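# Swing the coffee maker lid fully open, then let go

## Task

Raise the coffee maker's lid until it is completely open, and finish with no part of either robot in contact with the coffee maker.

## Robot and tools

Robot: two arms on a table. left_arm sits on the +y side and right_arm on the -y side, each with a sixteen-motor hand. right_arm has a right hand; left_arm has its mirror image, a left hand. Calibrated base positions in the scene frame: left_arm (+0.001, +0.330, 0) m, yaw quat_wxyz (+1.000, 0, 0, -0.018); right_arm (-0.053, -0.255, 0) m, quat_wxyz (+1.000, 0, 0, -0.001). A camera stand is fixed behind the arms.

Scene frame: origin at table-top height, halfway between the nominal bases. +x points out over the table, +z up, +y toward left_arm. Image left and right do not match arm names. Reported hand positions (metres) and quaternions (wxyz) are in this frame and may be off by a few centimetres, more at long reach.

Hand point axes (right hand): +z runs along straight fingers toward the tips. +x runs across the palm, away from the thumb; on the left hand +x points toward the thumb. The palm surface is at y = -0.062 m, and bending fingers move their tips toward +y. Straight fingertips reach about 0.139 m beyond the knuckles, which are at z = -0.017 m. A rigid mast near the wrist (x +0.05 to +0.10, z -0.16 to -0.11, y up to +0.06; x sign flipped for the left hand) can collide with things. The right arm's elbow sags, so the hand may end up lower than commanded; aim higher if needed.

execute_actions(actions, cameras): actions is a list of actions run one after another, each lasting 0.5 s. One action is a table of 1 to 15 rows, each row one 1/30 s control step; if fewer than 15 rows are given, the final row repeats. Every row has exactly 48 numbers, all within [-1, 1], for both arms even when one is idle. Order: left dx, dy, dz, rx, ry, rz; left hand's 16 hinge numbers; left current_limit, left speed; then the same 24 for the right arm.

Arm numbers are offsets, not poses. They are measured from that arm's Hand target as it was when the action began, along the Hand target's own axes, and each row counts from that same start, not from the row before it. The next action starts from the new target, so repeating an offset keeps moving the arm. Scale: 1.0 equals 0.6 m for dx, dy, dz and 180 degrees for rx, ry, rz, which together form a rotation vector. Per step, commanded orientation is clipped to within 40 degrees of the measured one. The hand often stops short of its target; an all-zero action asks for the target again, and a remaining gap can be sent as an extra offset. Very small moves may not start. To stop pressing on something, command the target back beyond where the hand point is.

Hand numbers are absolute goals, not offsets. Order: index_mcp, index_abd, index_pip, index_dip, middle_mcp, middle_abd, middle_pip, middle_dip, ring_mcp, ring_abd, ring_pip, ring_dip, thumb_cmc, thumb_axl, thumb_mcp, thumb_ipl. Each maps linearly across that hinge's range (+1 and -1 are its two stops). Straight values: finger _mcp -0.75, _abd 0.00, _pip -0.58, _dip -0.70; thumb_cmc -0.71, thumb_axl -0.68, thumb_mcp -0.23, thumb_ipl -0.17. Toward +1, fingers curl toward the palm and thumb_cmc swings the thumb in front of the palm. A 0 is a real goal; to keep a hand unchanged, resend its hand_goal, hand_current_limit and hand_speed. current_limit maps -1..+1 to 0..550 mA (floor 11 mA); speed sets goal rate as (speed+1)/2 of 8.5 rad/s. Initial values: current_limit +0.4, speed -0.6; the last values sent remain in effect.

cameras: list of names (cam_head_left, cam_head_right, cam_high, each 672x504), ["all"], or []. Omitted or null gives all images when actions is empty and none otherwise. An unknown name rejects the call. A call returns when the robot is still, at most 3 s after its last action. The simulation keeps running while you think, holding the last command.

Results: end_effector_position and end_effector_quat_wxyz per arm; Hand target (the base for the next offsets); joint positions, velocities (may read "within noise" or be omitted) and torques (include gravity; numbers 3 and 4 wrap at ±28 N m); hand_goal, hand_measured, hand_current_ma (positive pushes toward -1) and hand_state per motor: moving, goal, blocked or overload. Motor temperatures and remaining actions may be omitted when little has changed.

zoom_image(camera, region): enlarges part of the newest image from cam_head_left, cam_head_right or cam_high; region is [x0, y0, x1, y1] in pixels from the top-left corner, at most 504 by 504. read_manual(section) returns only licence text. finished_scene(scene=1) ends the scene permanently; call it once the lid is fully open and untouched.

Avoid: knocking objects over or out of the work area; hard hits, slams or strong pushes on the coffee maker or fixed things; letting the lid drop; arms touching or a hand gripping the other hand. A motor at 495 mA or more for 5 s shuts off for 10 s. Long stretching, holding or pushing heats arm motors: at 85 °C a MOTOR HOT line appears, and at 100 °C the arm goes limp for 30-60 s. Any arm stop discards new hand commands until it recovers. Loose objects may occasionally get nudged by outside pushes.

Each tool is called after "Emit:" by a JSON object that holds its "op" and its "data".

## Session

Emit:
{"op": "execute_actions", "data": {"actions": []}}

Scene clock: 0.00 s.
left_arm: end_effector_position=(+0.3085, +0.4824, +0.3937) hand_goal=(-0.754, +0.000, -0.576, -0.696, -0.754, +0.000, -0.576, -0.696, -0.754, +0.000, -0.576, -0.696, -0.714, -0.678, -0.226, -0.168) hand_measured=(-0.754, +0.000, -0.576, -0.696, -0.754, +0.000, -0.576, -0.696, -0.754, +0.000, -0.576, -0.696, -0.714, -0.678, -0.226, -0.168) hand_current_ma=(+0, +0, +0, +0, +0, +0, +0, +0, +0, +0, +0, +0, +0, +0, +0, +0) hand_state=(goal, goal, goal, goal, goal, goal, goal, goal, goal, goal, goal, goal, goal, goal, goal, goal) hand_current_limit=0.40 hand_speed=-0.60 end_effector_quat_wxyz=(+0.470, +0.051, +0.846, -0.248) | right_arm: end_effector_position=(+0.4250, -0.4677, +0.3299) hand_goal=(-0.754, +0.000, -0.576, -0.696, -0.754, +0.000, -0.576, -0.696, -0.754, +0.000, -0.576, -0.696, -0.714, -0.678, -0.226, -0.168) hand_measured=(-0.754, +0.000, -0.576, -0.696, -0.754, +0.000, -0.576, -0.696, -0.754, +0.000, -0.576, -0.696, -0.714, -0.678, -0.226, -0.168) hand_current_ma=(+0, +0, +0, +0, +0, +0, +0, +0, +0, +0, +0, +0, +0, +0, +0, +0) hand_state=(goal, goal, goal, goal, goal, goal, goal, goal, goal, goal, goal, goal, goal, goal, goal, goal) hand_current_limit=0.40 hand_speed=-0.60 end_effector_quat_wxyz=(+0.287, +0.739, +0.608, +0.033)
Joint positions: left_arm=[0.835 0.884 1.204 -1.455 1.07 -0.914] | right_arm=[-0.33 1.178 1.139 -0.99 0.235 -0.204]
Joint velocities: within noise
Joint torques (N m): no reading
Motor temperatures (°C): left_arm=[27 28 30 30 34 29] | right_arm=[32 37 33 30 28 28]
Heat: left arm: hottest wrist yaw 34 °C; right arm: hottest shoulder 37 °C.
Hand target: left_arm +0.3101, +0.4839, +0.4101; +0.480, +0.060, +0.843, -0.236 | right_arm +0.4296, -0.4693, +0.3473; +0.300, +0.737, +0.604, +0.041

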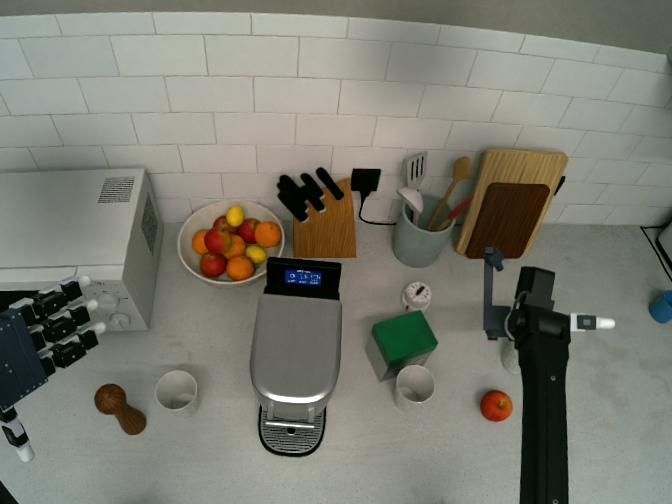

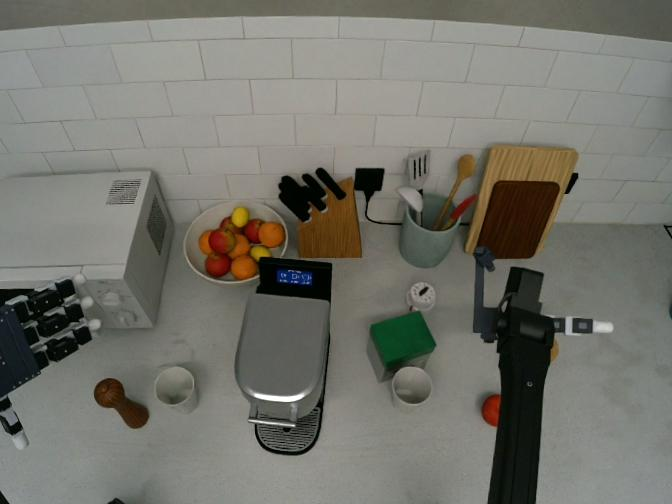

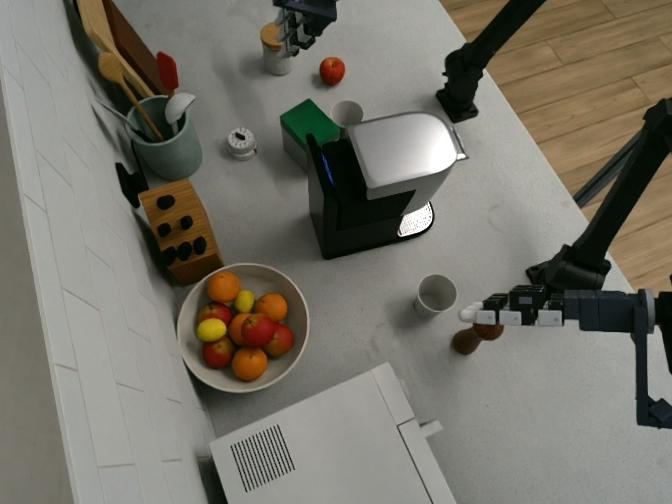

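Emit:
{"op": "zoom_image", "data": {"camera": "cam_head_left", "region": [200, 230, 400, 480]}}

Emit:
{"op": "zoom_image", "data": {"camera": "cam_high", "region": [270, 80, 510, 300]}}

Emit:
{"op": "zoom_image", "data": {"camera": "cam_head_right", "region": [200, 230, 400, 480]}}

Scaled by 2.016 from the camera's 672x504 image, which has a finer 960x720 frame.

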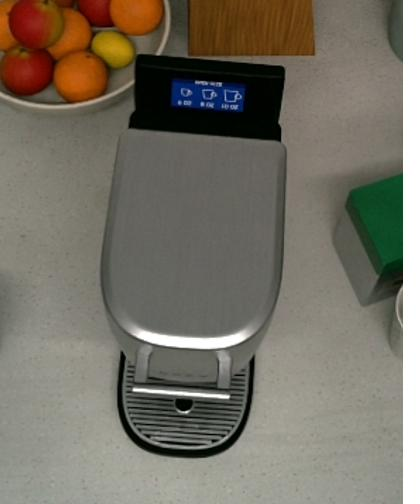

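Scaled by 2.100 from the camera's 672x504 image, which has a finer 960x720 frame.

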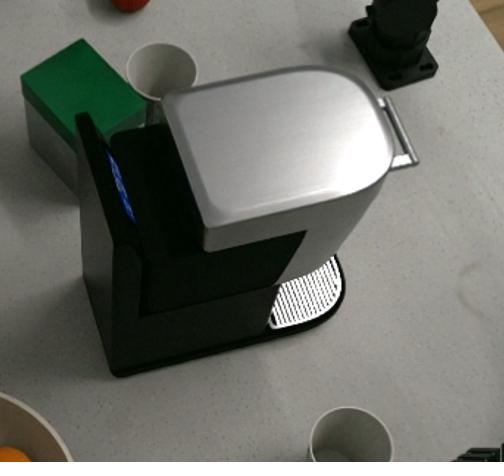

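Scaled by 2.016 from the camera's 672x504 image, which has a finer 960x720 frame.

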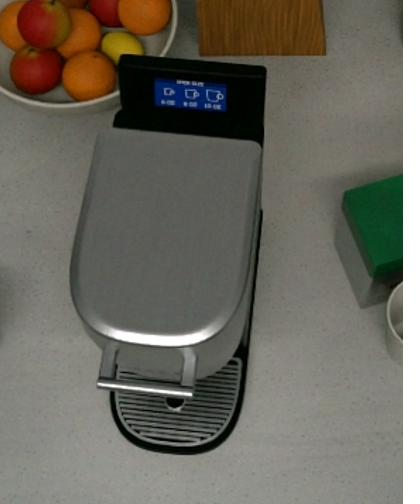

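Emit:
{"op": "zoom_image", "data": {"camera": "cam_head_left", "region": [0, 260, 140, 480]}}

Emit:
{"op": "zoom_image", "data": {"camera": "cam_head_left", "region": [460, 220, 672, 420]}}

Emit:
{"op": "zoom_image", "data": {"camera": "cam_head_right", "region": [460, 220, 672, 420]}}

Emit:
{"op": "zoom_image", "data": {"camera": "cam_head_right", "region": [0, 260, 140, 480]}}

Emit:
{"op": "zoom_image", "data": {"camera": "cam_high", "region": [420, 200, 672, 450]}}

Emit:
{"op": "zoom_image", "data": {"camera": "cam_high", "region": [240, 0, 500, 200]}}

Scaled by 2.291 from the camera's 672x504 image, which has a finer 960x720 frame.

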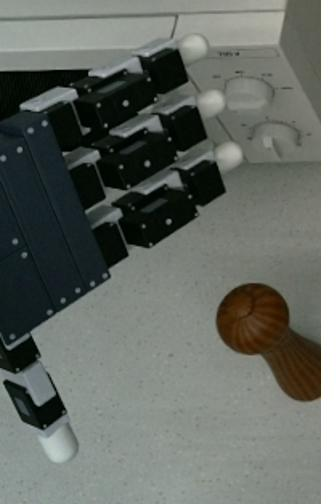

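Scaled by 2.377 from the camera's 672x504 image, which has a finer 960x720 frame.

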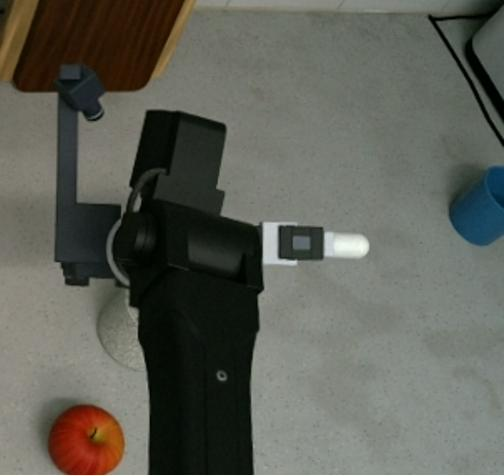

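Scaled by 2.377 from the camera's 672x504 image, which has a finer 960x720 frame.

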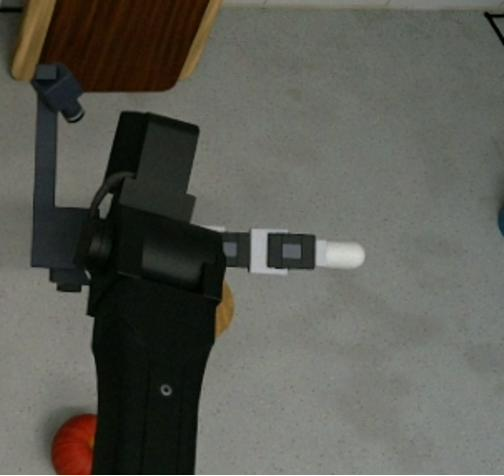

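Scaled by 2.291 from the camera's 672x504 image, which has a finer 960x720 frame.

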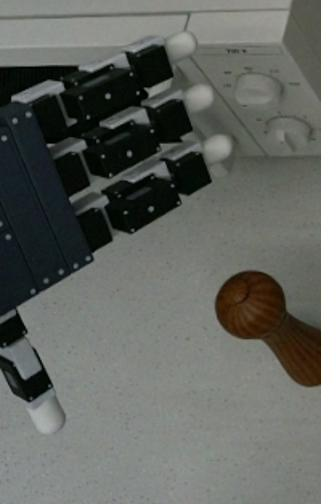

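Scaled by 2.000 from the camera's 672x504 image, which has a finer 960x720 frame.

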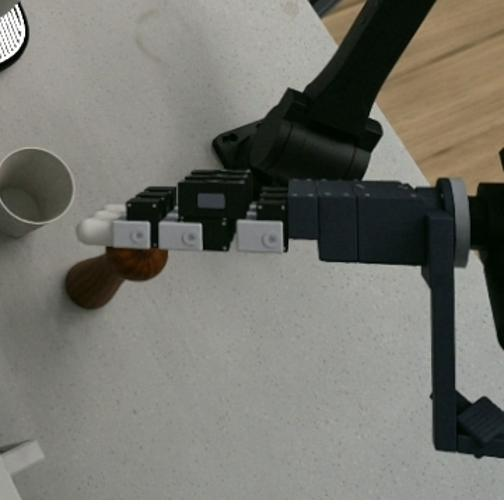

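Scaled by 1.938 from the camera's 672x504 image, which has a finer 960x720 frame.

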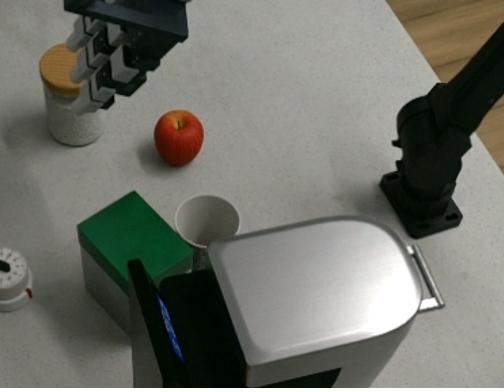

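Emit:
{"op": "zoom_image", "data": {"camera": "cam_head_left", "region": [0, 0, 336, 252]}}

Emit:
{"op": "zoom_image", "data": {"camera": "cam_head_left", "region": [336, 0, 672, 252]}}

Emit:
{"op": "zoom_image", "data": {"camera": "cam_head_left", "region": [0, 150, 336, 402]}}

Emit:
{"op": "zoom_image", "data": {"camera": "cam_head_left", "region": [235, 250, 355, 470]}}

Scaled by 1.500 from the camera's 672x504 image, which has a finer 960x720 frame.

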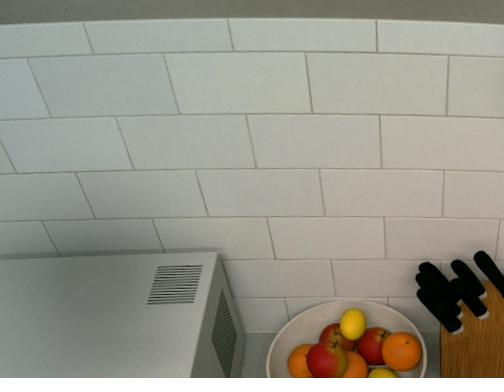

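Scaled by 1.500 from the camera's 672x504 image, which has a finer 960x720 frame.

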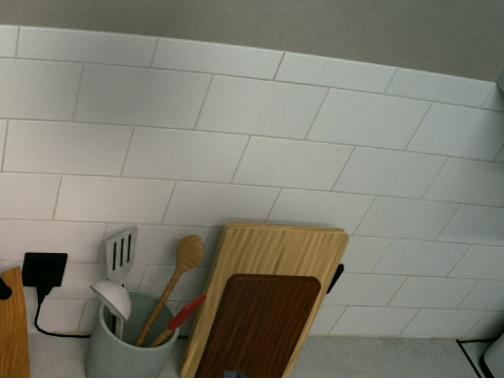

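Scaled by 1.500 from the camera's 672x504 image, which has a finer 960x720 frame.

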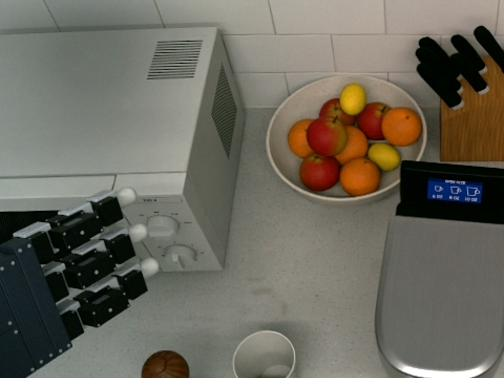

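Scaled by 2.291 from the camera's 672x504 image, which has a finer 960x720 frame.

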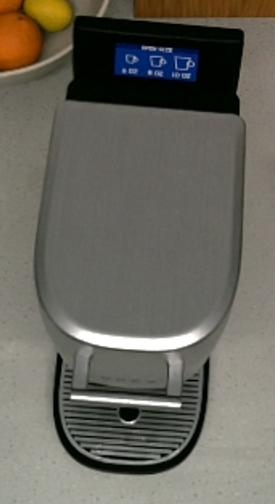

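Emit:
{"op": "execute_actions", "data": {"actions": [[[0,0,0,0,0,0,-0.754,0,-0.576,-0.696,-0.754,0,-0.576,-0.696,-0.754,0,-0.576,-0.696,-0.714,-0.678,-0.226,-0.168,0.4,-0.6,0.007,-0.0487,-0.1393,0.0035,0.0214,-0.0174,-0.754,0,-0.576,-0.696,-0.754,0,-0.576,-0.696,-0.754,0,-0.576,-0.696,-0.714,-0.678,-0.226,-0.168,0.4,-0.6]]]}}

Scene clock: 9.13 s.
left_arm: end_effector_position=(+0.3085, +0.4824, +0.3937) hand_goal=(-0.754, +0.000, -0.576, -0.696, -0.754, +0.000, -0.576, -0.696, -0.754, +0.000, -0.576, -0.696, -0.714, -0.678, -0.226, -0.168) hand_measured=(-0.752, +0.000, -0.576, -0.696, -0.752, +0.000, -0.576, -0.696, -0.752, +0.000, -0.576, -0.696, -0.712, -0.678, -0.226, -0.168) hand_current_ma=(+0, +0, +0, +0, +0, +0, +0, +0, +0, +0, +0, +0, +0, +0, +0, +0) hand_state=(goal, goal, goal, goal, goal, goal, goal, goal, goal, goal, goal, goal, goal, goal, goal, goal) hand_current_limit=0.40 hand_speed=-0.60 end_effector_quat_wxyz=(+0.470, +0.051, +0.846, -0.248) | right_arm: end_effector_position=(+0.3628, -0.4333, +0.3803) hand_goal=(-0.754, +0.000, -0.576, -0.696, -0.754, +0.000, -0.576, -0.696, -0.754, +0.000, -0.576, -0.696, -0.714, -0.678, -0.226, -0.168) hand_measured=(-0.756, +0.000, -0.576, -0.696, -0.756, +0.000, -0.576, -0.696, -0.756, +0.000, -0.576, -0.696, -0.716, -0.678, -0.224, -0.168) hand_current_ma=(+0, +0, +0, +0, +0, +0, +0, +0, +0, +0, +0, +0, -1, +0, +1, +0) hand_state=(goal, goal, goal, goal, goal, goal, goal, goal, goal, goal, goal, goal, goal, goal, goal, goal) hand_current_limit=0.40 hand_speed=-0.60 end_effector_quat_wxyz=(+0.266, +0.728, +0.630, +0.047)
Joint positions: left_arm=[0.835 0.884 1.204 -1.455 1.07 -0.914] | right_arm=[-0.33 1.006 1.168 -1.213 0.18 -0.236]
Joint torques (N m): left_arm=[1.08 -2.43 12.81 0.69 0.84 -0.03] | right_arm=[0.21 -6.01 11.71 0.79 0.05 -0.18]
Heat: left arm: hottest wrist yaw 35 °C; right arm: hottest shoulder 37 °C.
Hand target: left_arm +0.3101, +0.4839, +0.4101; +0.480, +0.060, +0.843, -0.236 | right_arm +0.3700, -0.4301, +0.3995; +0.276, +0.720, +0.634, +0.054
Off the commanded pose: left_arm 0.017 m, 2 deg | right_arm 0.021 m, 2 deg.

Emit:
{"op": "execute_actions", "data": {"actions": [[[0,0,0,0,0,0,-0.754,0,-0.576,-0.696,-0.754,0,-0.576,-0.696,-0.754,0,-0.576,-0.696,-0.714,-0.678,-0.226,-0.168,0.4,-0.6,0.0613,-0.069,-0.1175,0.0035,0.0214,-0.0174,-0.754,0,-0.576,-0.696,-0.754,0,-0.576,-0.696,-0.754,0,-0.576,-0.696,-0.714,-0.678,-0.226,-0.168,0.4,-0.6]],[[0,0,0,0,0,0,-0.754,0,-0.576,-0.696,-0.754,0,-0.576,-0.696,-0.754,0,-0.576,-0.696,-0.714,-0.678,-0.226,-0.168,0.4,-0.6,0.099,-0.0667,-0.081,0.0035,0.0214,-0.0174,-0.754,0,-0.576,-0.696,-0.754,0,-0.576,-0.696,-0.754,0,-0.576,-0.696,-0.714,-0.678,-0.226,-0.168,0.4,-0.6]],[[0,0,0,0,0,0,-0.754,0,-0.576,-0.696,-0.754,0,-0.576,-0.696,-0.754,0,-0.576,-0.696,-0.714,-0.678,-0.226,-0.168,0.4,-0.6,0.1113,-0.0535,-0.0513,0.0035,0.0214,-0.0174,-0.754,0,-0.576,-0.696,-0.754,0,-0.576,-0.696,-0.754,0,-0.576,-0.696,-0.714,-0.678,-0.226,-0.168,0.4,-0.6]]], "cameras": ["all"]}}

Scene clock: 11.57 s.
left_arm: end_effector_position=(+0.3085, +0.4824, +0.3937) hand_goal=(-0.754, +0.000, -0.576, -0.696, -0.754, +0.000, -0.576, -0.696, -0.754, +0.000, -0.576, -0.696, -0.714, -0.678, -0.226, -0.168) hand_measured=(-0.752, +0.000, -0.576, -0.696, -0.752, +0.000, -0.576, -0.696, -0.752, +0.000, -0.576, -0.696, -0.712, -0.678, -0.226, -0.168) hand_current_ma=(+0, +0, +0, +0, +0, +0, +0, +0, +0, +0, +0, +0, +0, +0, +0, +0) hand_state=(goal, goal, goal, goal, goal, goal, goal, goal, goal, goal, goal, goal, goal, goal, goal, goal) hand_current_limit=0.40 hand_speed=-0.60 end_effector_quat_wxyz=(+0.470, +0.051, +0.846, -0.248) | right_arm: end_effector_position=(+0.2209, -0.2327, +0.4292) hand_goal=(-0.754, +0.000, -0.576, -0.696, -0.754, +0.000, -0.576, -0.696, -0.754, +0.000, -0.576, -0.696, -0.714, -0.678, -0.226, -0.168) hand_measured=(-0.756, +0.000, -0.576, -0.696, -0.756, +0.000, -0.576, -0.696, -0.756, +0.000, -0.576, -0.696, -0.718, -0.678, -0.224, -0.168) hand_current_ma=(+0, +0, +0, +0, +0, +0, +0, +0, +0, +0, +0, +0, -1, +0, +1, +0) hand_state=(goal, goal, goal, goal, goal, goal, goal, goal, goal, goal, goal, goal, goal, goal, goal, goal) hand_current_limit=0.40 hand_speed=-0.60 end_effector_quat_wxyz=(+0.210, +0.652, +0.720, +0.113)
Joint positions: left_arm=[0.835 0.884 1.204 -1.455 1.07 -0.914] | right_arm=[0.427 0.681 1.199 -1.701 0.291 0.269]
Joint torques (N m): left_arm=[1.03 -2.49 12.82 0.68 0.84 -0.03] | right_arm=[0.32 0.79 9.33 0.51 0.47 -0.02]
Heat: left arm: hottest wrist yaw 35 °C; right arm: hottest shoulder 37 °C.
Hand target: left_arm +0.3101, +0.4839, +0.4101; +0.480, +0.060, +0.843, -0.236 | right_arm +0.2204, -0.2308, +0.4396; +0.203, +0.661, +0.716, +0.094
Off the commanded pose: left_arm 0.017 m, 2 deg | right_arm 0.011 m, 3 deg.
joint sent to its limit (right arm) — joint 4 (wrist pitch), lower limit. The joint targets are off in orientation, not in position.

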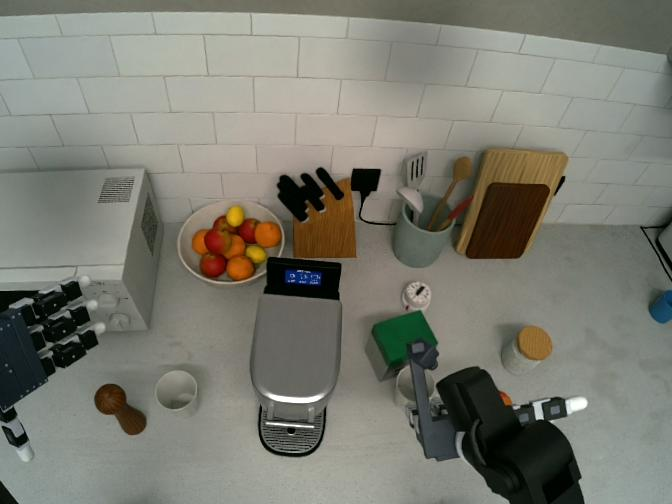

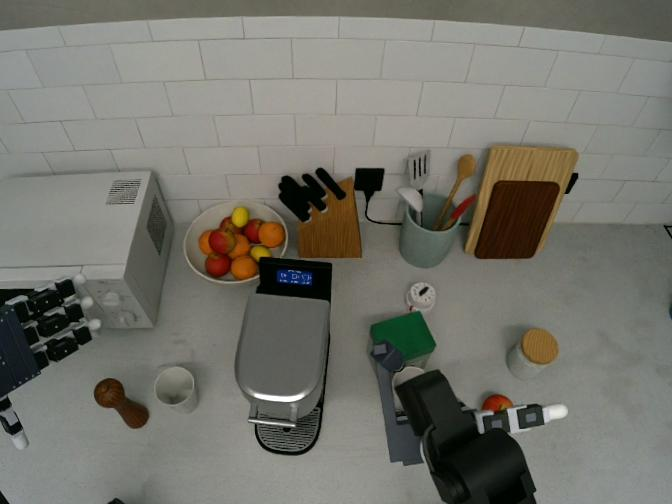

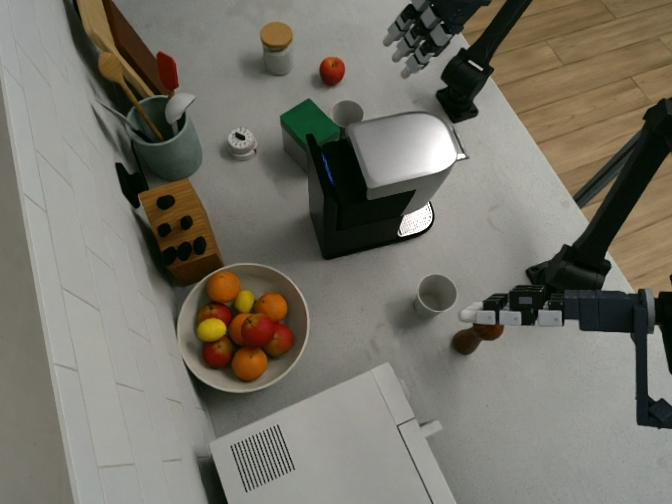

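Emit:
{"op": "execute_actions", "data": {"actions": [[[0,0,0,0,0,0,-0.754,0,-0.576,-0.696,-0.754,0,-0.576,-0.696,-0.754,0,-0.576,-0.696,-0.714,-0.678,-0.226,-0.168,0.4,-0.6,0.1055,-0.0837,-0.0485,-0.0239,0.0242,-0.0136,-0.754,0,-0.576,-0.696,-0.754,0,-0.576,-0.696,-0.754,0,-0.576,-0.696,-0.714,-0.678,-0.226,-0.168,0.4,-0.6]],[[0,0,0,0,0,0,-0.754,0,-0.576,-0.696,-0.754,0,-0.576,-0.696,-0.754,0,-0.576,-0.696,-0.714,-0.678,-0.226,-0.168,0.4,-0.6,0.1063,-0.0398,-0.006,-0.0239,0.0242,-0.0136,-0.754,0,-0.576,-0.696,-0.754,0,-0.576,-0.696,-0.754,0,-0.576,-0.696,-0.714,-0.678,-0.226,-0.168,0.4,-0.6]],[[0,0,0,0,0,0,-0.754,0,-0.576,-0.696,-0.754,0,-0.576,-0.696,-0.754,0,-0.576,-0.696,-0.714,-0.678,-0.226,-0.168,0.4,-0.6,0.103,-0.0148,0.0125,-0.0239,0.0242,-0.0136,-0.754,0,0.153,-0.478,-0.754,0,0.153,-0.478,-0.754,0,-0.576,-0.696,-0.714,-0.678,-0.226,-0.168,0.4,-0.6]],[[0,0,0,0,0,0,-0.754,0,-0.576,-0.696,-0.754,0,-0.576,-0.696,-0.754,0,-0.576,-0.696,-0.714,-0.678,-0.226,-0.168,0.4,-0.6,0.0742,0.0008,0.0185,-0.0239,0.0242,-0.0136,-0.754,0,0.153,-0.478,-0.754,0,0.153,-0.478,-0.754,0,-0.576,-0.696,-0.714,-0.678,-0.226,-0.168,0.4,-0.6]]], "cameras": ["all"]}}

Scene clock: 14.70 s.
left_arm: end_effector_position=(+0.3085, +0.4824, +0.3937) hand_goal=(-0.754, +0.000, -0.576, -0.696, -0.754, +0.000, -0.576, -0.696, -0.754, +0.000, -0.576, -0.696, -0.714, -0.678, -0.226, -0.168) hand_measured=(-0.752, +0.000, -0.576, -0.696, -0.752, +0.000, -0.576, -0.696, -0.752, +0.000, -0.576, -0.696, -0.712, -0.678, -0.226, -0.168) hand_current_ma=(+0, +0, +0, +0, +0, +0, +0, +0, +0, +0, +0, +0, +0, +0, +0, +0) hand_state=(goal, goal, goal, goal, goal, goal, goal, goal, goal, goal, goal, goal, goal, goal, goal, goal) hand_current_limit=0.40 hand_speed=-0.60 end_effector_quat_wxyz=(+0.470, +0.051, +0.846, -0.248) | right_arm: end_effector_position=(+0.1108, -0.0113, +0.3920) hand_goal=(-0.754, +0.000, +0.152, -0.478, -0.754, +0.000, +0.152, -0.478, -0.754, +0.000, -0.576, -0.696, -0.714, -0.678, -0.226, -0.168) hand_measured=(-0.758, +0.000, +0.146, -0.482, -0.758, +0.000, +0.146, -0.480, -0.758, +0.000, -0.576, -0.696, -0.718, -0.678, -0.224, -0.168) hand_current_ma=(-2, +0, -3, -1, -2, +0, -4, -1, -2, +0, +0, +0, -2, +0, +1, +0) hand_state=(goal, goal, goal, goal, goal, goal, goal, goal, goal, goal, goal, goal, goal, goal, goal, goal) hand_current_limit=0.40 hand_speed=-0.60 end_effector_quat_wxyz=(+0.198, +0.543, +0.768, +0.275)
Joint positions: left_arm=[0.835 0.884 1.204 -1.455 1.07 -0.914] | right_arm=[1.624 0.836 1.064 -1.573 0.66 1.204]
Joint torques (N m): left_arm=[1.08 -2.43 12.81 0.73 0.81 -0.02] | right_arm=[-0.15 -2.43 8.08 0.84 0.89 -0.25]
Heat: left arm: hottest wrist yaw 35 °C; right arm: hottest shoulder 37 °C.
Hand target: left_arm +0.3101, +0.4839, +0.4101; +0.480, +0.060, +0.843, -0.236 | right_arm +0.1099, -0.0072, +0.3938; +0.196, +0.539, +0.770, +0.280
Off the commanded pose: left_arm 0.017 m, 2 deg | right_arm 0.005 m, 1 deg.

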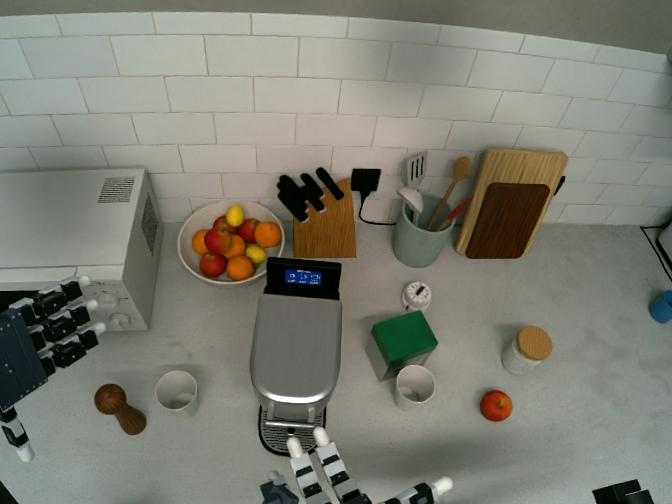

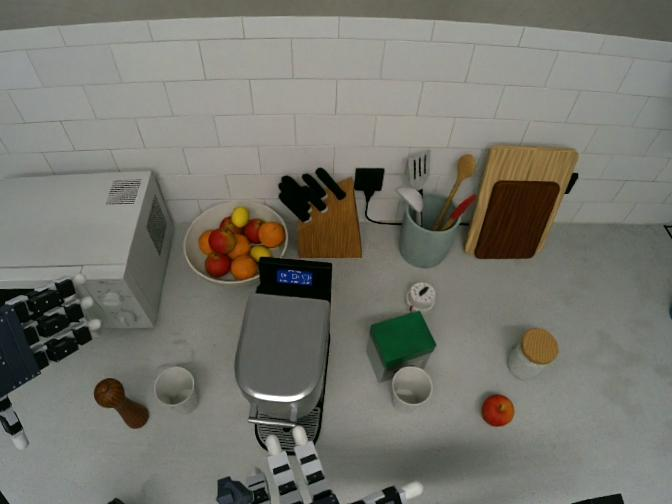

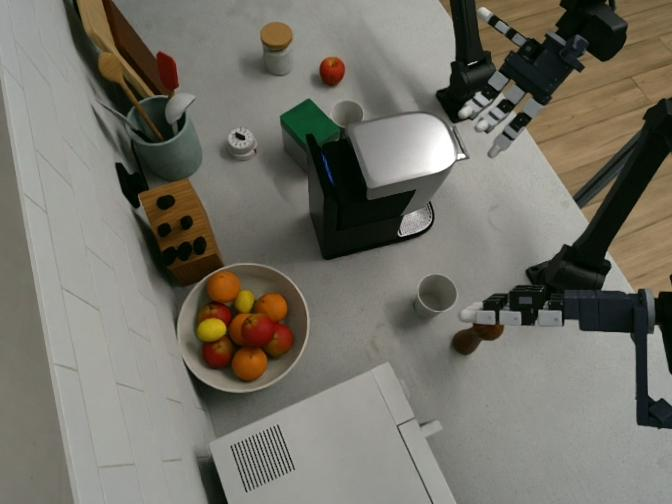

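Emit:
{"op": "zoom_image", "data": {"camera": "cam_head_left", "region": [220, 350, 460, 504]}}

Emit:
{"op": "zoom_image", "data": {"camera": "cam_head_right", "region": [200, 350, 440, 504]}}

Emit:
{"op": "zoom_image", "data": {"camera": "cam_high", "region": [380, 0, 620, 200]}}

Scaled by 2.100 from the camera's 672x504 image, which has a finer 960x720 frame.

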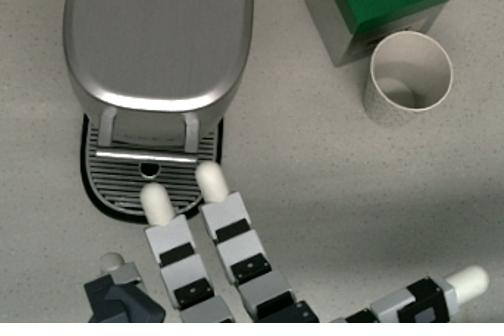

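Scaled by 2.100 from the camera's 672x504 image, which has a finer 960x720 frame.

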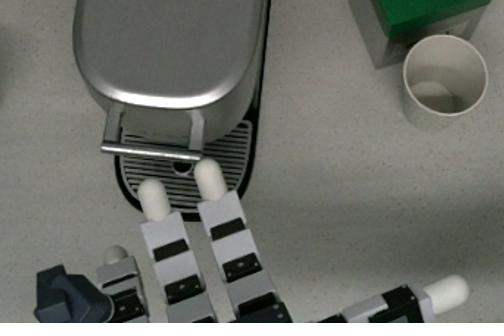

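Scaled by 2.100 from the camera's 672x504 image, which has a finer 960x720 frame.

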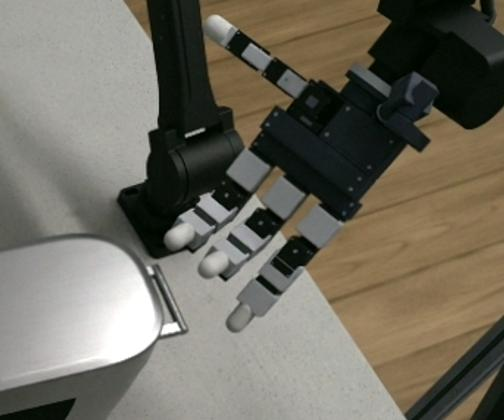

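Emit:
{"op": "execute_actions", "data": {"actions": [[[0,0,0,0,0,0,-0.754,0,-0.576,-0.696,-0.754,0,-0.576,-0.696,-0.754,0,-0.576,-0.696,-0.714,-0.678,-0.226,-0.168,0.4,-0.6,0.0357,-0.0397,0.0402,0,-0.0357,0.0426,-0.754,0,0.153,-0.478,-0.754,0,0.153,-0.478,-1,0,-0.576,-0.696,-0.714,-0.678,-0.226,-0.168,0.7,-0.6]],[[0,0,0,0,0,0,-0.754,0,-0.576,-0.696,-0.754,0,-0.576,-0.696,-0.754,0,-0.576,-0.696,-0.714,-0.678,-0.226,-0.168,0.4,-0.6,0.0218,-0.024,0.0452,0,-0.0357,0.0426,-0.754,0,0.153,-0.478,-0.754,0,0.153,-0.478,-1,0,-0.576,-0.696,-0.714,-0.678,-0.226,-0.168,0.7,-0.6]]], "cameras": ["all"]}}

Emit:
{"op": "zoom_image", "data": {"camera": "cam_head_left", "region": [220, 350, 460, 504]}}

Emit:
{"op": "zoom_image", "data": {"camera": "cam_head_right", "region": [200, 350, 440, 504]}}

Emit:
{"op": "zoom_image", "data": {"camera": "cam_high", "region": [380, 40, 580, 220]}}

Scene clock: 19.80 s.
left_arm: end_effector_position=(+0.3085, +0.4824, +0.3937) hand_goal=(-0.754, +0.000, -0.576, -0.696, -0.754, +0.000, -0.576, -0.696, -0.754, +0.000, -0.576, -0.696, -0.714, -0.678, -0.226, -0.168) hand_measured=(-0.752, +0.000, -0.576, -0.696, -0.752, +0.000, -0.576, -0.696, -0.752, +0.000, -0.576, -0.696, -0.712, -0.678, -0.226, -0.168) hand_current_ma=(+0, +0, +0, +0, +0, +0, +0, +0, +0, +0, +0, +0, +0, +0, +0, +0) hand_state=(goal, goal, goal, goal, goal, goal, goal, goal, goal, goal, goal, goal, goal, goal, goal, goal) hand_current_limit=0.40 hand_speed=-0.60 end_effector_quat_wxyz=(+0.470, +0.051, +0.846, -0.248) | right_arm: end_effector_position=(+0.1018, +0.0233, +0.3173) hand_goal=(-0.754, +0.000, +0.152, -0.478, -0.754, +0.000, +0.152, -0.478, -1.000, +0.000, -0.576, -0.696, -0.714, -0.678, -0.226, -0.168) hand_measured=(-0.760, +0.000, +0.146, -0.482, -0.758, +0.000, +0.146, -0.480, -1.000, +0.000, -0.576, -0.696, -0.718, -0.678, -0.224, -0.168) hand_current_ma=(-3, +0, -3, -1, -2, +0, -3, -1, +0, +0, +0, +0, -2, +0, +1, +0) hand_state=(goal, goal, goal, goal, goal, goal, goal, goal, goal, goal, goal, goal, goal, goal, goal, goal) hand_current_limit=0.70 hand_speed=-0.60 end_effector_quat_wxyz=(+0.256, +0.653, +0.675, +0.230)
Joint positions: left_arm=[0.835 0.884 1.204 -1.455 1.07 -0.914] | right_arm=[1.649 1.149 1.054 -1.571 0.697 1.648]
Joint torques (N m): left_arm=[1.32 -2.26 12.82 0.72 0.82 -0.03] | right_arm=[-1.38 -7.82 10.02 -0.34 0.75 -0.06]
Heat: left arm: hottest wrist yaw 35 °C; right arm: hottest shoulder 37 °C.
Hand target: left_arm +0.3101, +0.4839, +0.4101; +0.480, +0.060, +0.843, -0.236 | right_arm +0.1040, +0.0260, +0.3299; +0.242, +0.664, +0.664, +0.242
Off the commanded pose: left_arm 0.017 m, 2 deg | right_arm 0.013 m, 3 deg.

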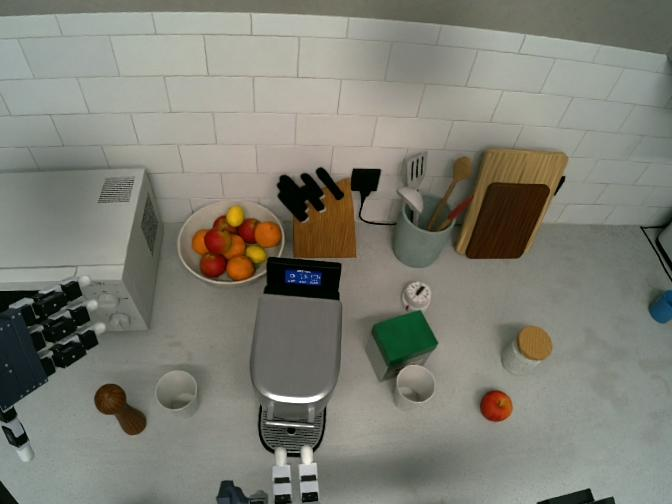

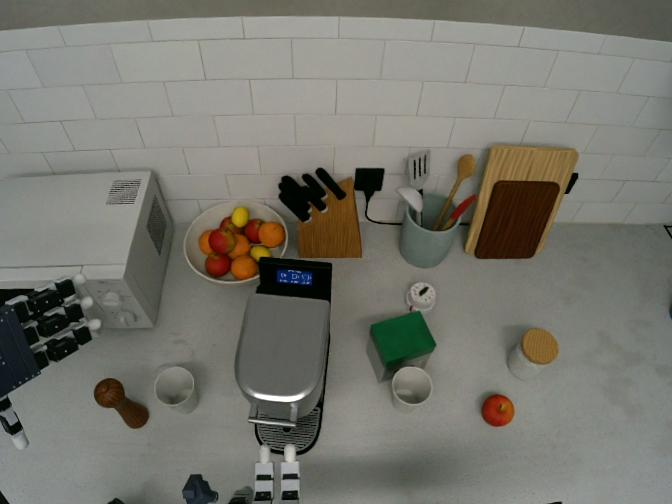

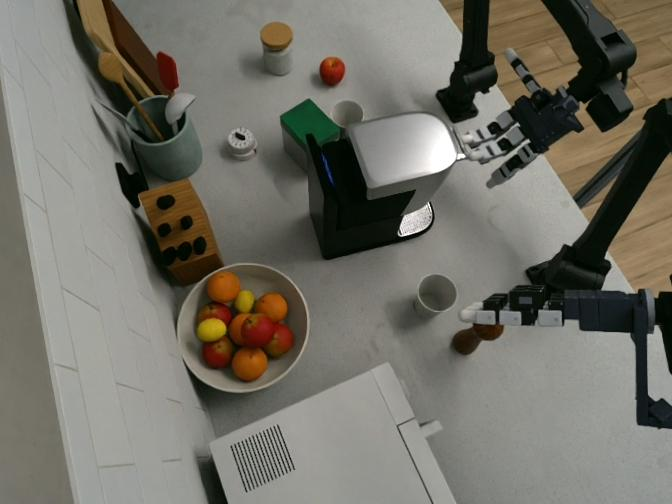

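Scaled by 2.100 from the camera's 672x504 image, which has a finer 960x720 frame.

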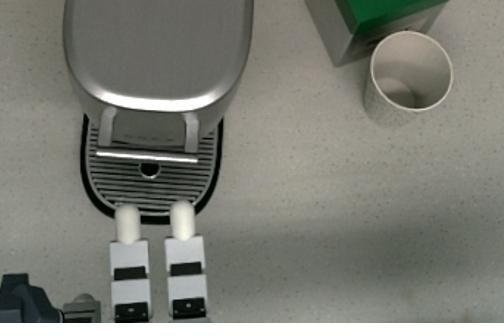

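Scaled by 2.100 from the camera's 672x504 image, which has a finer 960x720 frame.

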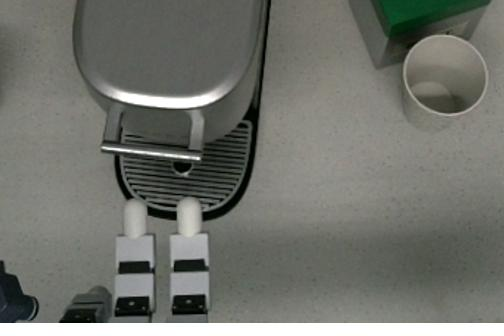

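Scaled by 2.520 from the camera's 672x504 image, which has a finer 960x720 frame.

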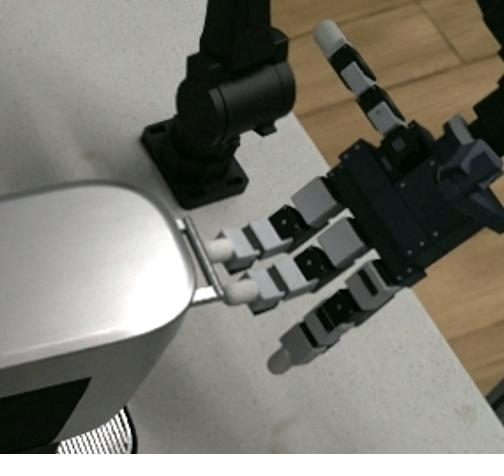

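Emit:
{"op": "execute_actions", "data": {"actions": [[[0,0,0,0,0,0,-0.754,0,-0.576,-0.696,-0.754,0,-0.576,-0.696,-0.754,0,-0.576,-0.696,-0.714,-0.678,-0.226,-0.168,0.4,-0.6,0.0025,0.0288,0.0241,0,0,0,-0.754,0,0.153,-0.478,-0.754,0,0.153,-0.478,-1,0,-0.576,-0.696,-0.714,-0.678,-0.226,-0.168,0.7,-0.6]],[[0,0,0,0,0,0,-0.754,0,-0.576,-0.696,-0.754,0,-0.576,-0.696,-0.754,0,-0.576,-0.696,-0.714,-0.678,-0.226,-0.168,0.4,-0.6,0.0025,0.0288,0.0241,0,0,0,-0.754,0,0.153,-0.478,-0.754,0,0.153,-0.478,-1,0,-0.576,-0.696,-0.714,-0.678,-0.226,-0.168,0.7,-0.6]]], "cameras": ["all"]}}

Emit:
{"op": "zoom_image", "data": {"camera": "cam_head_left", "region": [220, 350, 460, 504]}}

Emit:
{"op": "zoom_image", "data": {"camera": "cam_head_right", "region": [200, 350, 440, 504]}}

Emit:
{"op": "zoom_image", "data": {"camera": "cam_high", "region": [380, 40, 580, 220]}}

Scene clock: 21.87 s.
left_arm: end_effector_position=(+0.3085, +0.4824, +0.3937) hand_goal=(-0.754, +0.000, -0.576, -0.696, -0.754, +0.000, -0.576, -0.696, -0.754, +0.000, -0.576, -0.696, -0.714, -0.678, -0.226, -0.168) hand_measured=(-0.752, +0.000, -0.576, -0.696, -0.752, +0.000, -0.576, -0.696, -0.752, +0.000, -0.576, -0.696, -0.712, -0.678, -0.226, -0.168) hand_current_ma=(+0, +0, +0, +0, +0, +0, +0, +0, +0, +0, +0, +0, +0, +0, +0, +0) hand_state=(goal, goal, goal, goal, goal, goal, goal, goal, goal, goal, goal, goal, goal, goal, goal, goal) hand_current_limit=0.40 hand_speed=-0.60 end_effector_quat_wxyz=(+0.470, +0.051, +0.846, -0.248) | right_arm: end_effector_position=(+0.1467, +0.0265, +0.3185) hand_goal=(-0.754, +0.000, +0.152, -0.478, -0.754, +0.000, +0.152, -0.478, -1.000, +0.000, -0.576, -0.696, -0.714, -0.678, -0.226, -0.168) hand_measured=(-0.760, +0.000, +0.146, -0.482, -0.760, +0.000, +0.146, -0.480, -1.000, +0.000, -0.576, -0.696, -0.718, -0.678, -0.224, -0.168) hand_current_ma=(-3, +0, -3, -1, -2, +0, -3, -1, +0, +0, +0, +0, -2, +0, +1, +0) hand_state=(goal, goal, goal, goal, goal, goal, goal, goal, goal, goal, goal, goal, goal, goal, goal, goal) hand_current_limit=0.70 hand_speed=-0.60 end_effector_quat_wxyz=(+0.255, +0.660, +0.669, +0.229)
Joint positions: left_arm=[0.835 0.884 1.204 -1.455 1.07 -0.914] | right_arm=[1.499 1.141 1.054 -1.462 0.699 1.476]
Joint torques (N m): left_arm=[1.2 -2.55 12.81 0.73 0.83 -0.05] | right_arm=[-1.08 -8.29 9.33 0.34 0.68 -0.21]
Heat: left arm: hottest wrist yaw 35 °C; right arm: hottest shoulder 37 °C.
Hand target: left_arm +0.3101, +0.4839, +0.4101; +0.480, +0.060, +0.843, -0.236 | right_arm +0.1491, +0.0290, +0.3299; +0.242, +0.664, +0.664, +0.242
Off the commanded pose: left_arm 0.017 m, 2 deg | right_arm 0.012 m, 2 deg.

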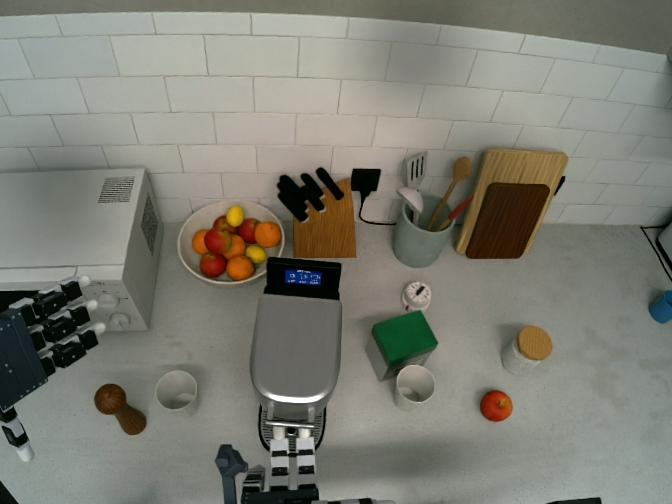

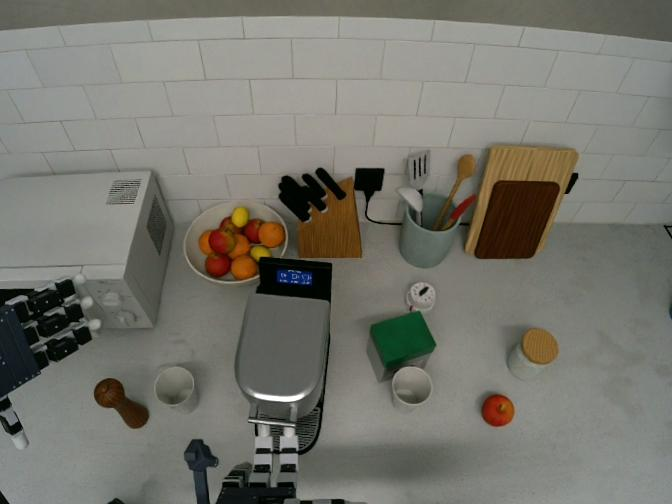

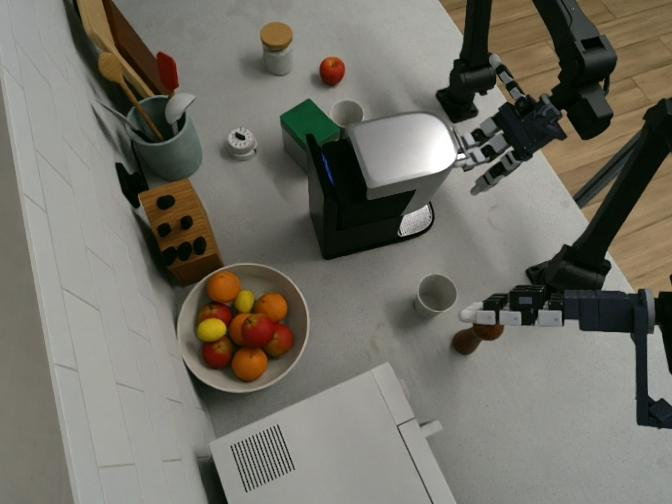

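Scaled by 2.100 from the camera's 672x504 image, which has a finer 960x720 frame.

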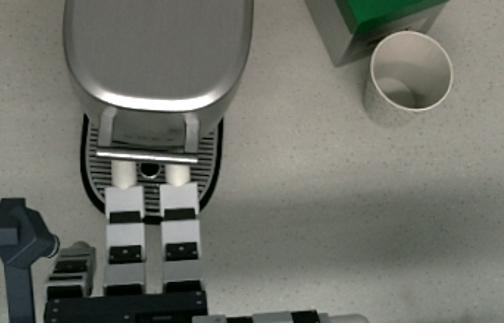

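Scaled by 2.100 from the camera's 672x504 image, which has a finer 960x720 frame.

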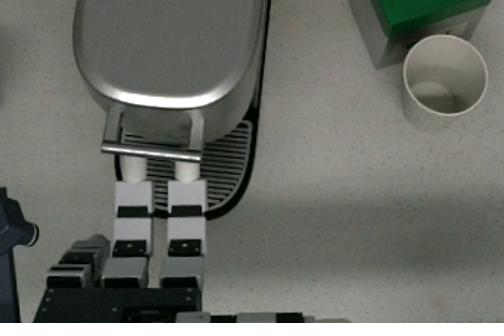

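Scaled by 2.520 from the camera's 672x504 image, which has a finer 960x720 frame.

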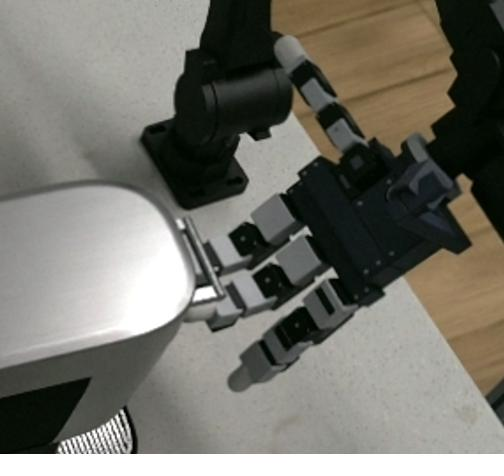

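Emit:
{"op": "execute_actions", "data": {"actions": [[[0,0,0,0,0,0,-0.754,0,-0.576,-0.696,-0.754,0,-0.576,-0.696,-0.754,0,-0.576,-0.696,-0.714,-0.678,-0.226,-0.168,0.4,-0.6,0,0.0231,-0.0068,0,0,0,-0.754,0,0.153,-0.478,-0.754,0,0.153,-0.478,-1,0,-0.576,-0.696,-0.714,-0.678,-0.226,-0.168,0.7,-0.6]],[[0,0,0,0,0,0,-0.754,0,-0.576,-0.696,-0.754,0,-0.576,-0.696,-0.754,0,-0.576,-0.696,-0.714,-0.678,-0.226,-0.168,0.4,-0.6,0,0.0161,-0.0192,0,0,0,-0.754,0,0.153,-0.478,-0.754,0,0.153,-0.478,-1,0,-0.576,-0.696,-0.714,-0.678,-0.226,-0.168,0.7,-0.6]]], "cameras": ["all"]}}

Emit:
{"op": "zoom_image", "data": {"camera": "cam_head_left", "region": [220, 350, 460, 504]}}

Emit:
{"op": "zoom_image", "data": {"camera": "cam_high", "region": [380, 40, 580, 220]}}

Scene clock: 23.63 s.
left_arm: end_effector_position=(+0.3085, +0.4824, +0.3937) hand_goal=(-0.754, +0.000, -0.576, -0.696, -0.754, +0.000, -0.576, -0.696, -0.754, +0.000, -0.576, -0.696, -0.714, -0.678, -0.226, -0.168) hand_measured=(-0.752, +0.000, -0.576, -0.696, -0.752, +0.000, -0.576, -0.696, -0.752, +0.000, -0.576, -0.696, -0.712, -0.678, -0.226, -0.168) hand_current_ma=(+0, +0, +0, +0, +0, +0, +0, +0, +0, +0, +0, +0, +0, +0, +0, +0) hand_state=(goal, goal, goal, goal, goal, goal, goal, goal, goal, goal, goal, goal, goal, goal, goal, goal) hand_current_limit=0.40 hand_speed=-0.60 end_effector_quat_wxyz=(+0.470, +0.051, +0.846, -0.248) | right_arm: end_effector_position=(+0.1538, +0.0254, +0.3367) hand_goal=(-0.754, +0.000, +0.152, -0.478, -0.754, +0.000, +0.152, -0.478, -1.000, +0.000, -0.576, -0.696, -0.714, -0.678, -0.226, -0.168) hand_measured=(-0.760, +0.000, +0.146, -0.482, -0.760, +0.000, +0.146, -0.480, -1.000, +0.000, -0.576, -0.696, -0.718, -0.678, -0.224, -0.168) hand_current_ma=(-3, +0, -3, -1, -2, +0, -3, -1, +0, +0, +0, +0, -2, +0, +1, +0) hand_state=(goal, goal, goal, goal, goal, goal, goal, goal, goal, goal, goal, goal, goal, goal, goal, goal) hand_current_limit=0.70 hand_speed=-0.60 end_effector_quat_wxyz=(+0.255, +0.659, +0.671, +0.227)
Joint positions: left_arm=[0.835 0.884 1.204 -1.455 1.07 -0.914] | right_arm=[1.476 1.132 1.095 -1.493 0.696 1.441]
Joint torques (N m): left_arm=[1.2 -2.32 12.81 0.72 0.83 -0.02] | right_arm=[-0.97 -8.23 11.23 -0.4 0.71 -0.22]
Heat: left arm: hottest wrist yaw 35 °C; right arm: hottest shoulder 37 °C.
Hand target: left_arm +0.3101, +0.4839, +0.4101; +0.480, +0.060, +0.843, -0.236 | right_arm +0.1570, +0.0291, +0.3569; +0.242, +0.664, +0.665, +0.242
Off the commanded pose: left_arm 0.017 m, 2 deg | right_arm 0.021 m, 2 deg.

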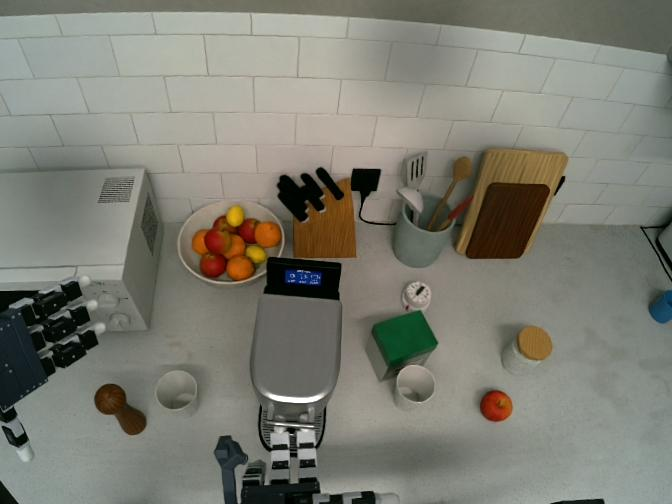

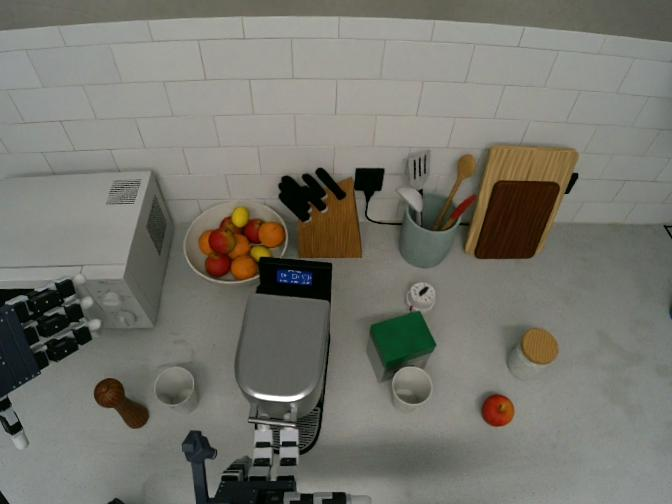

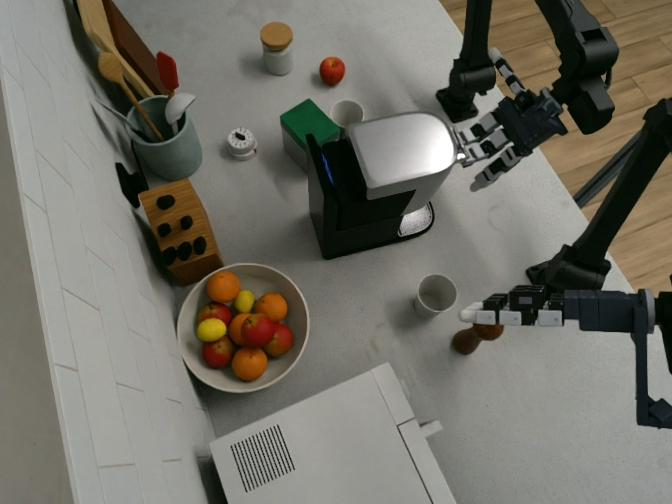

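Scaled by 2.100 from the camera's 672x504 image, which has a finer 960x720 frame.

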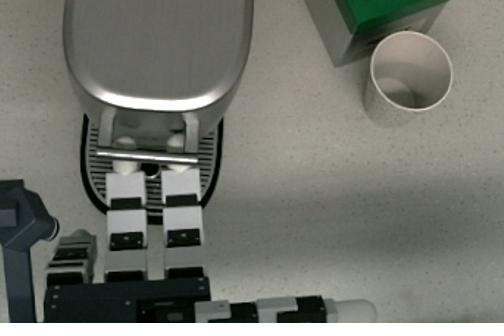

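Scaled by 2.520 from the camera's 672x504 image, which has a finer 960x720 frame.

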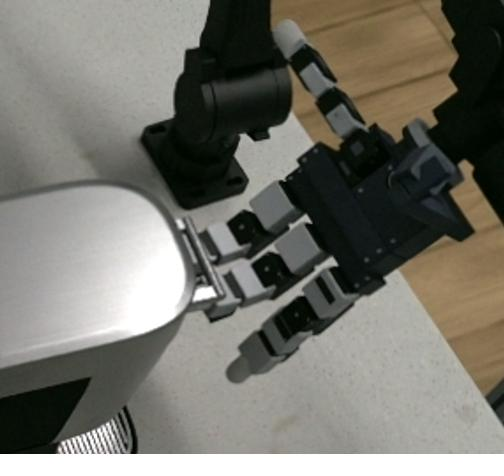

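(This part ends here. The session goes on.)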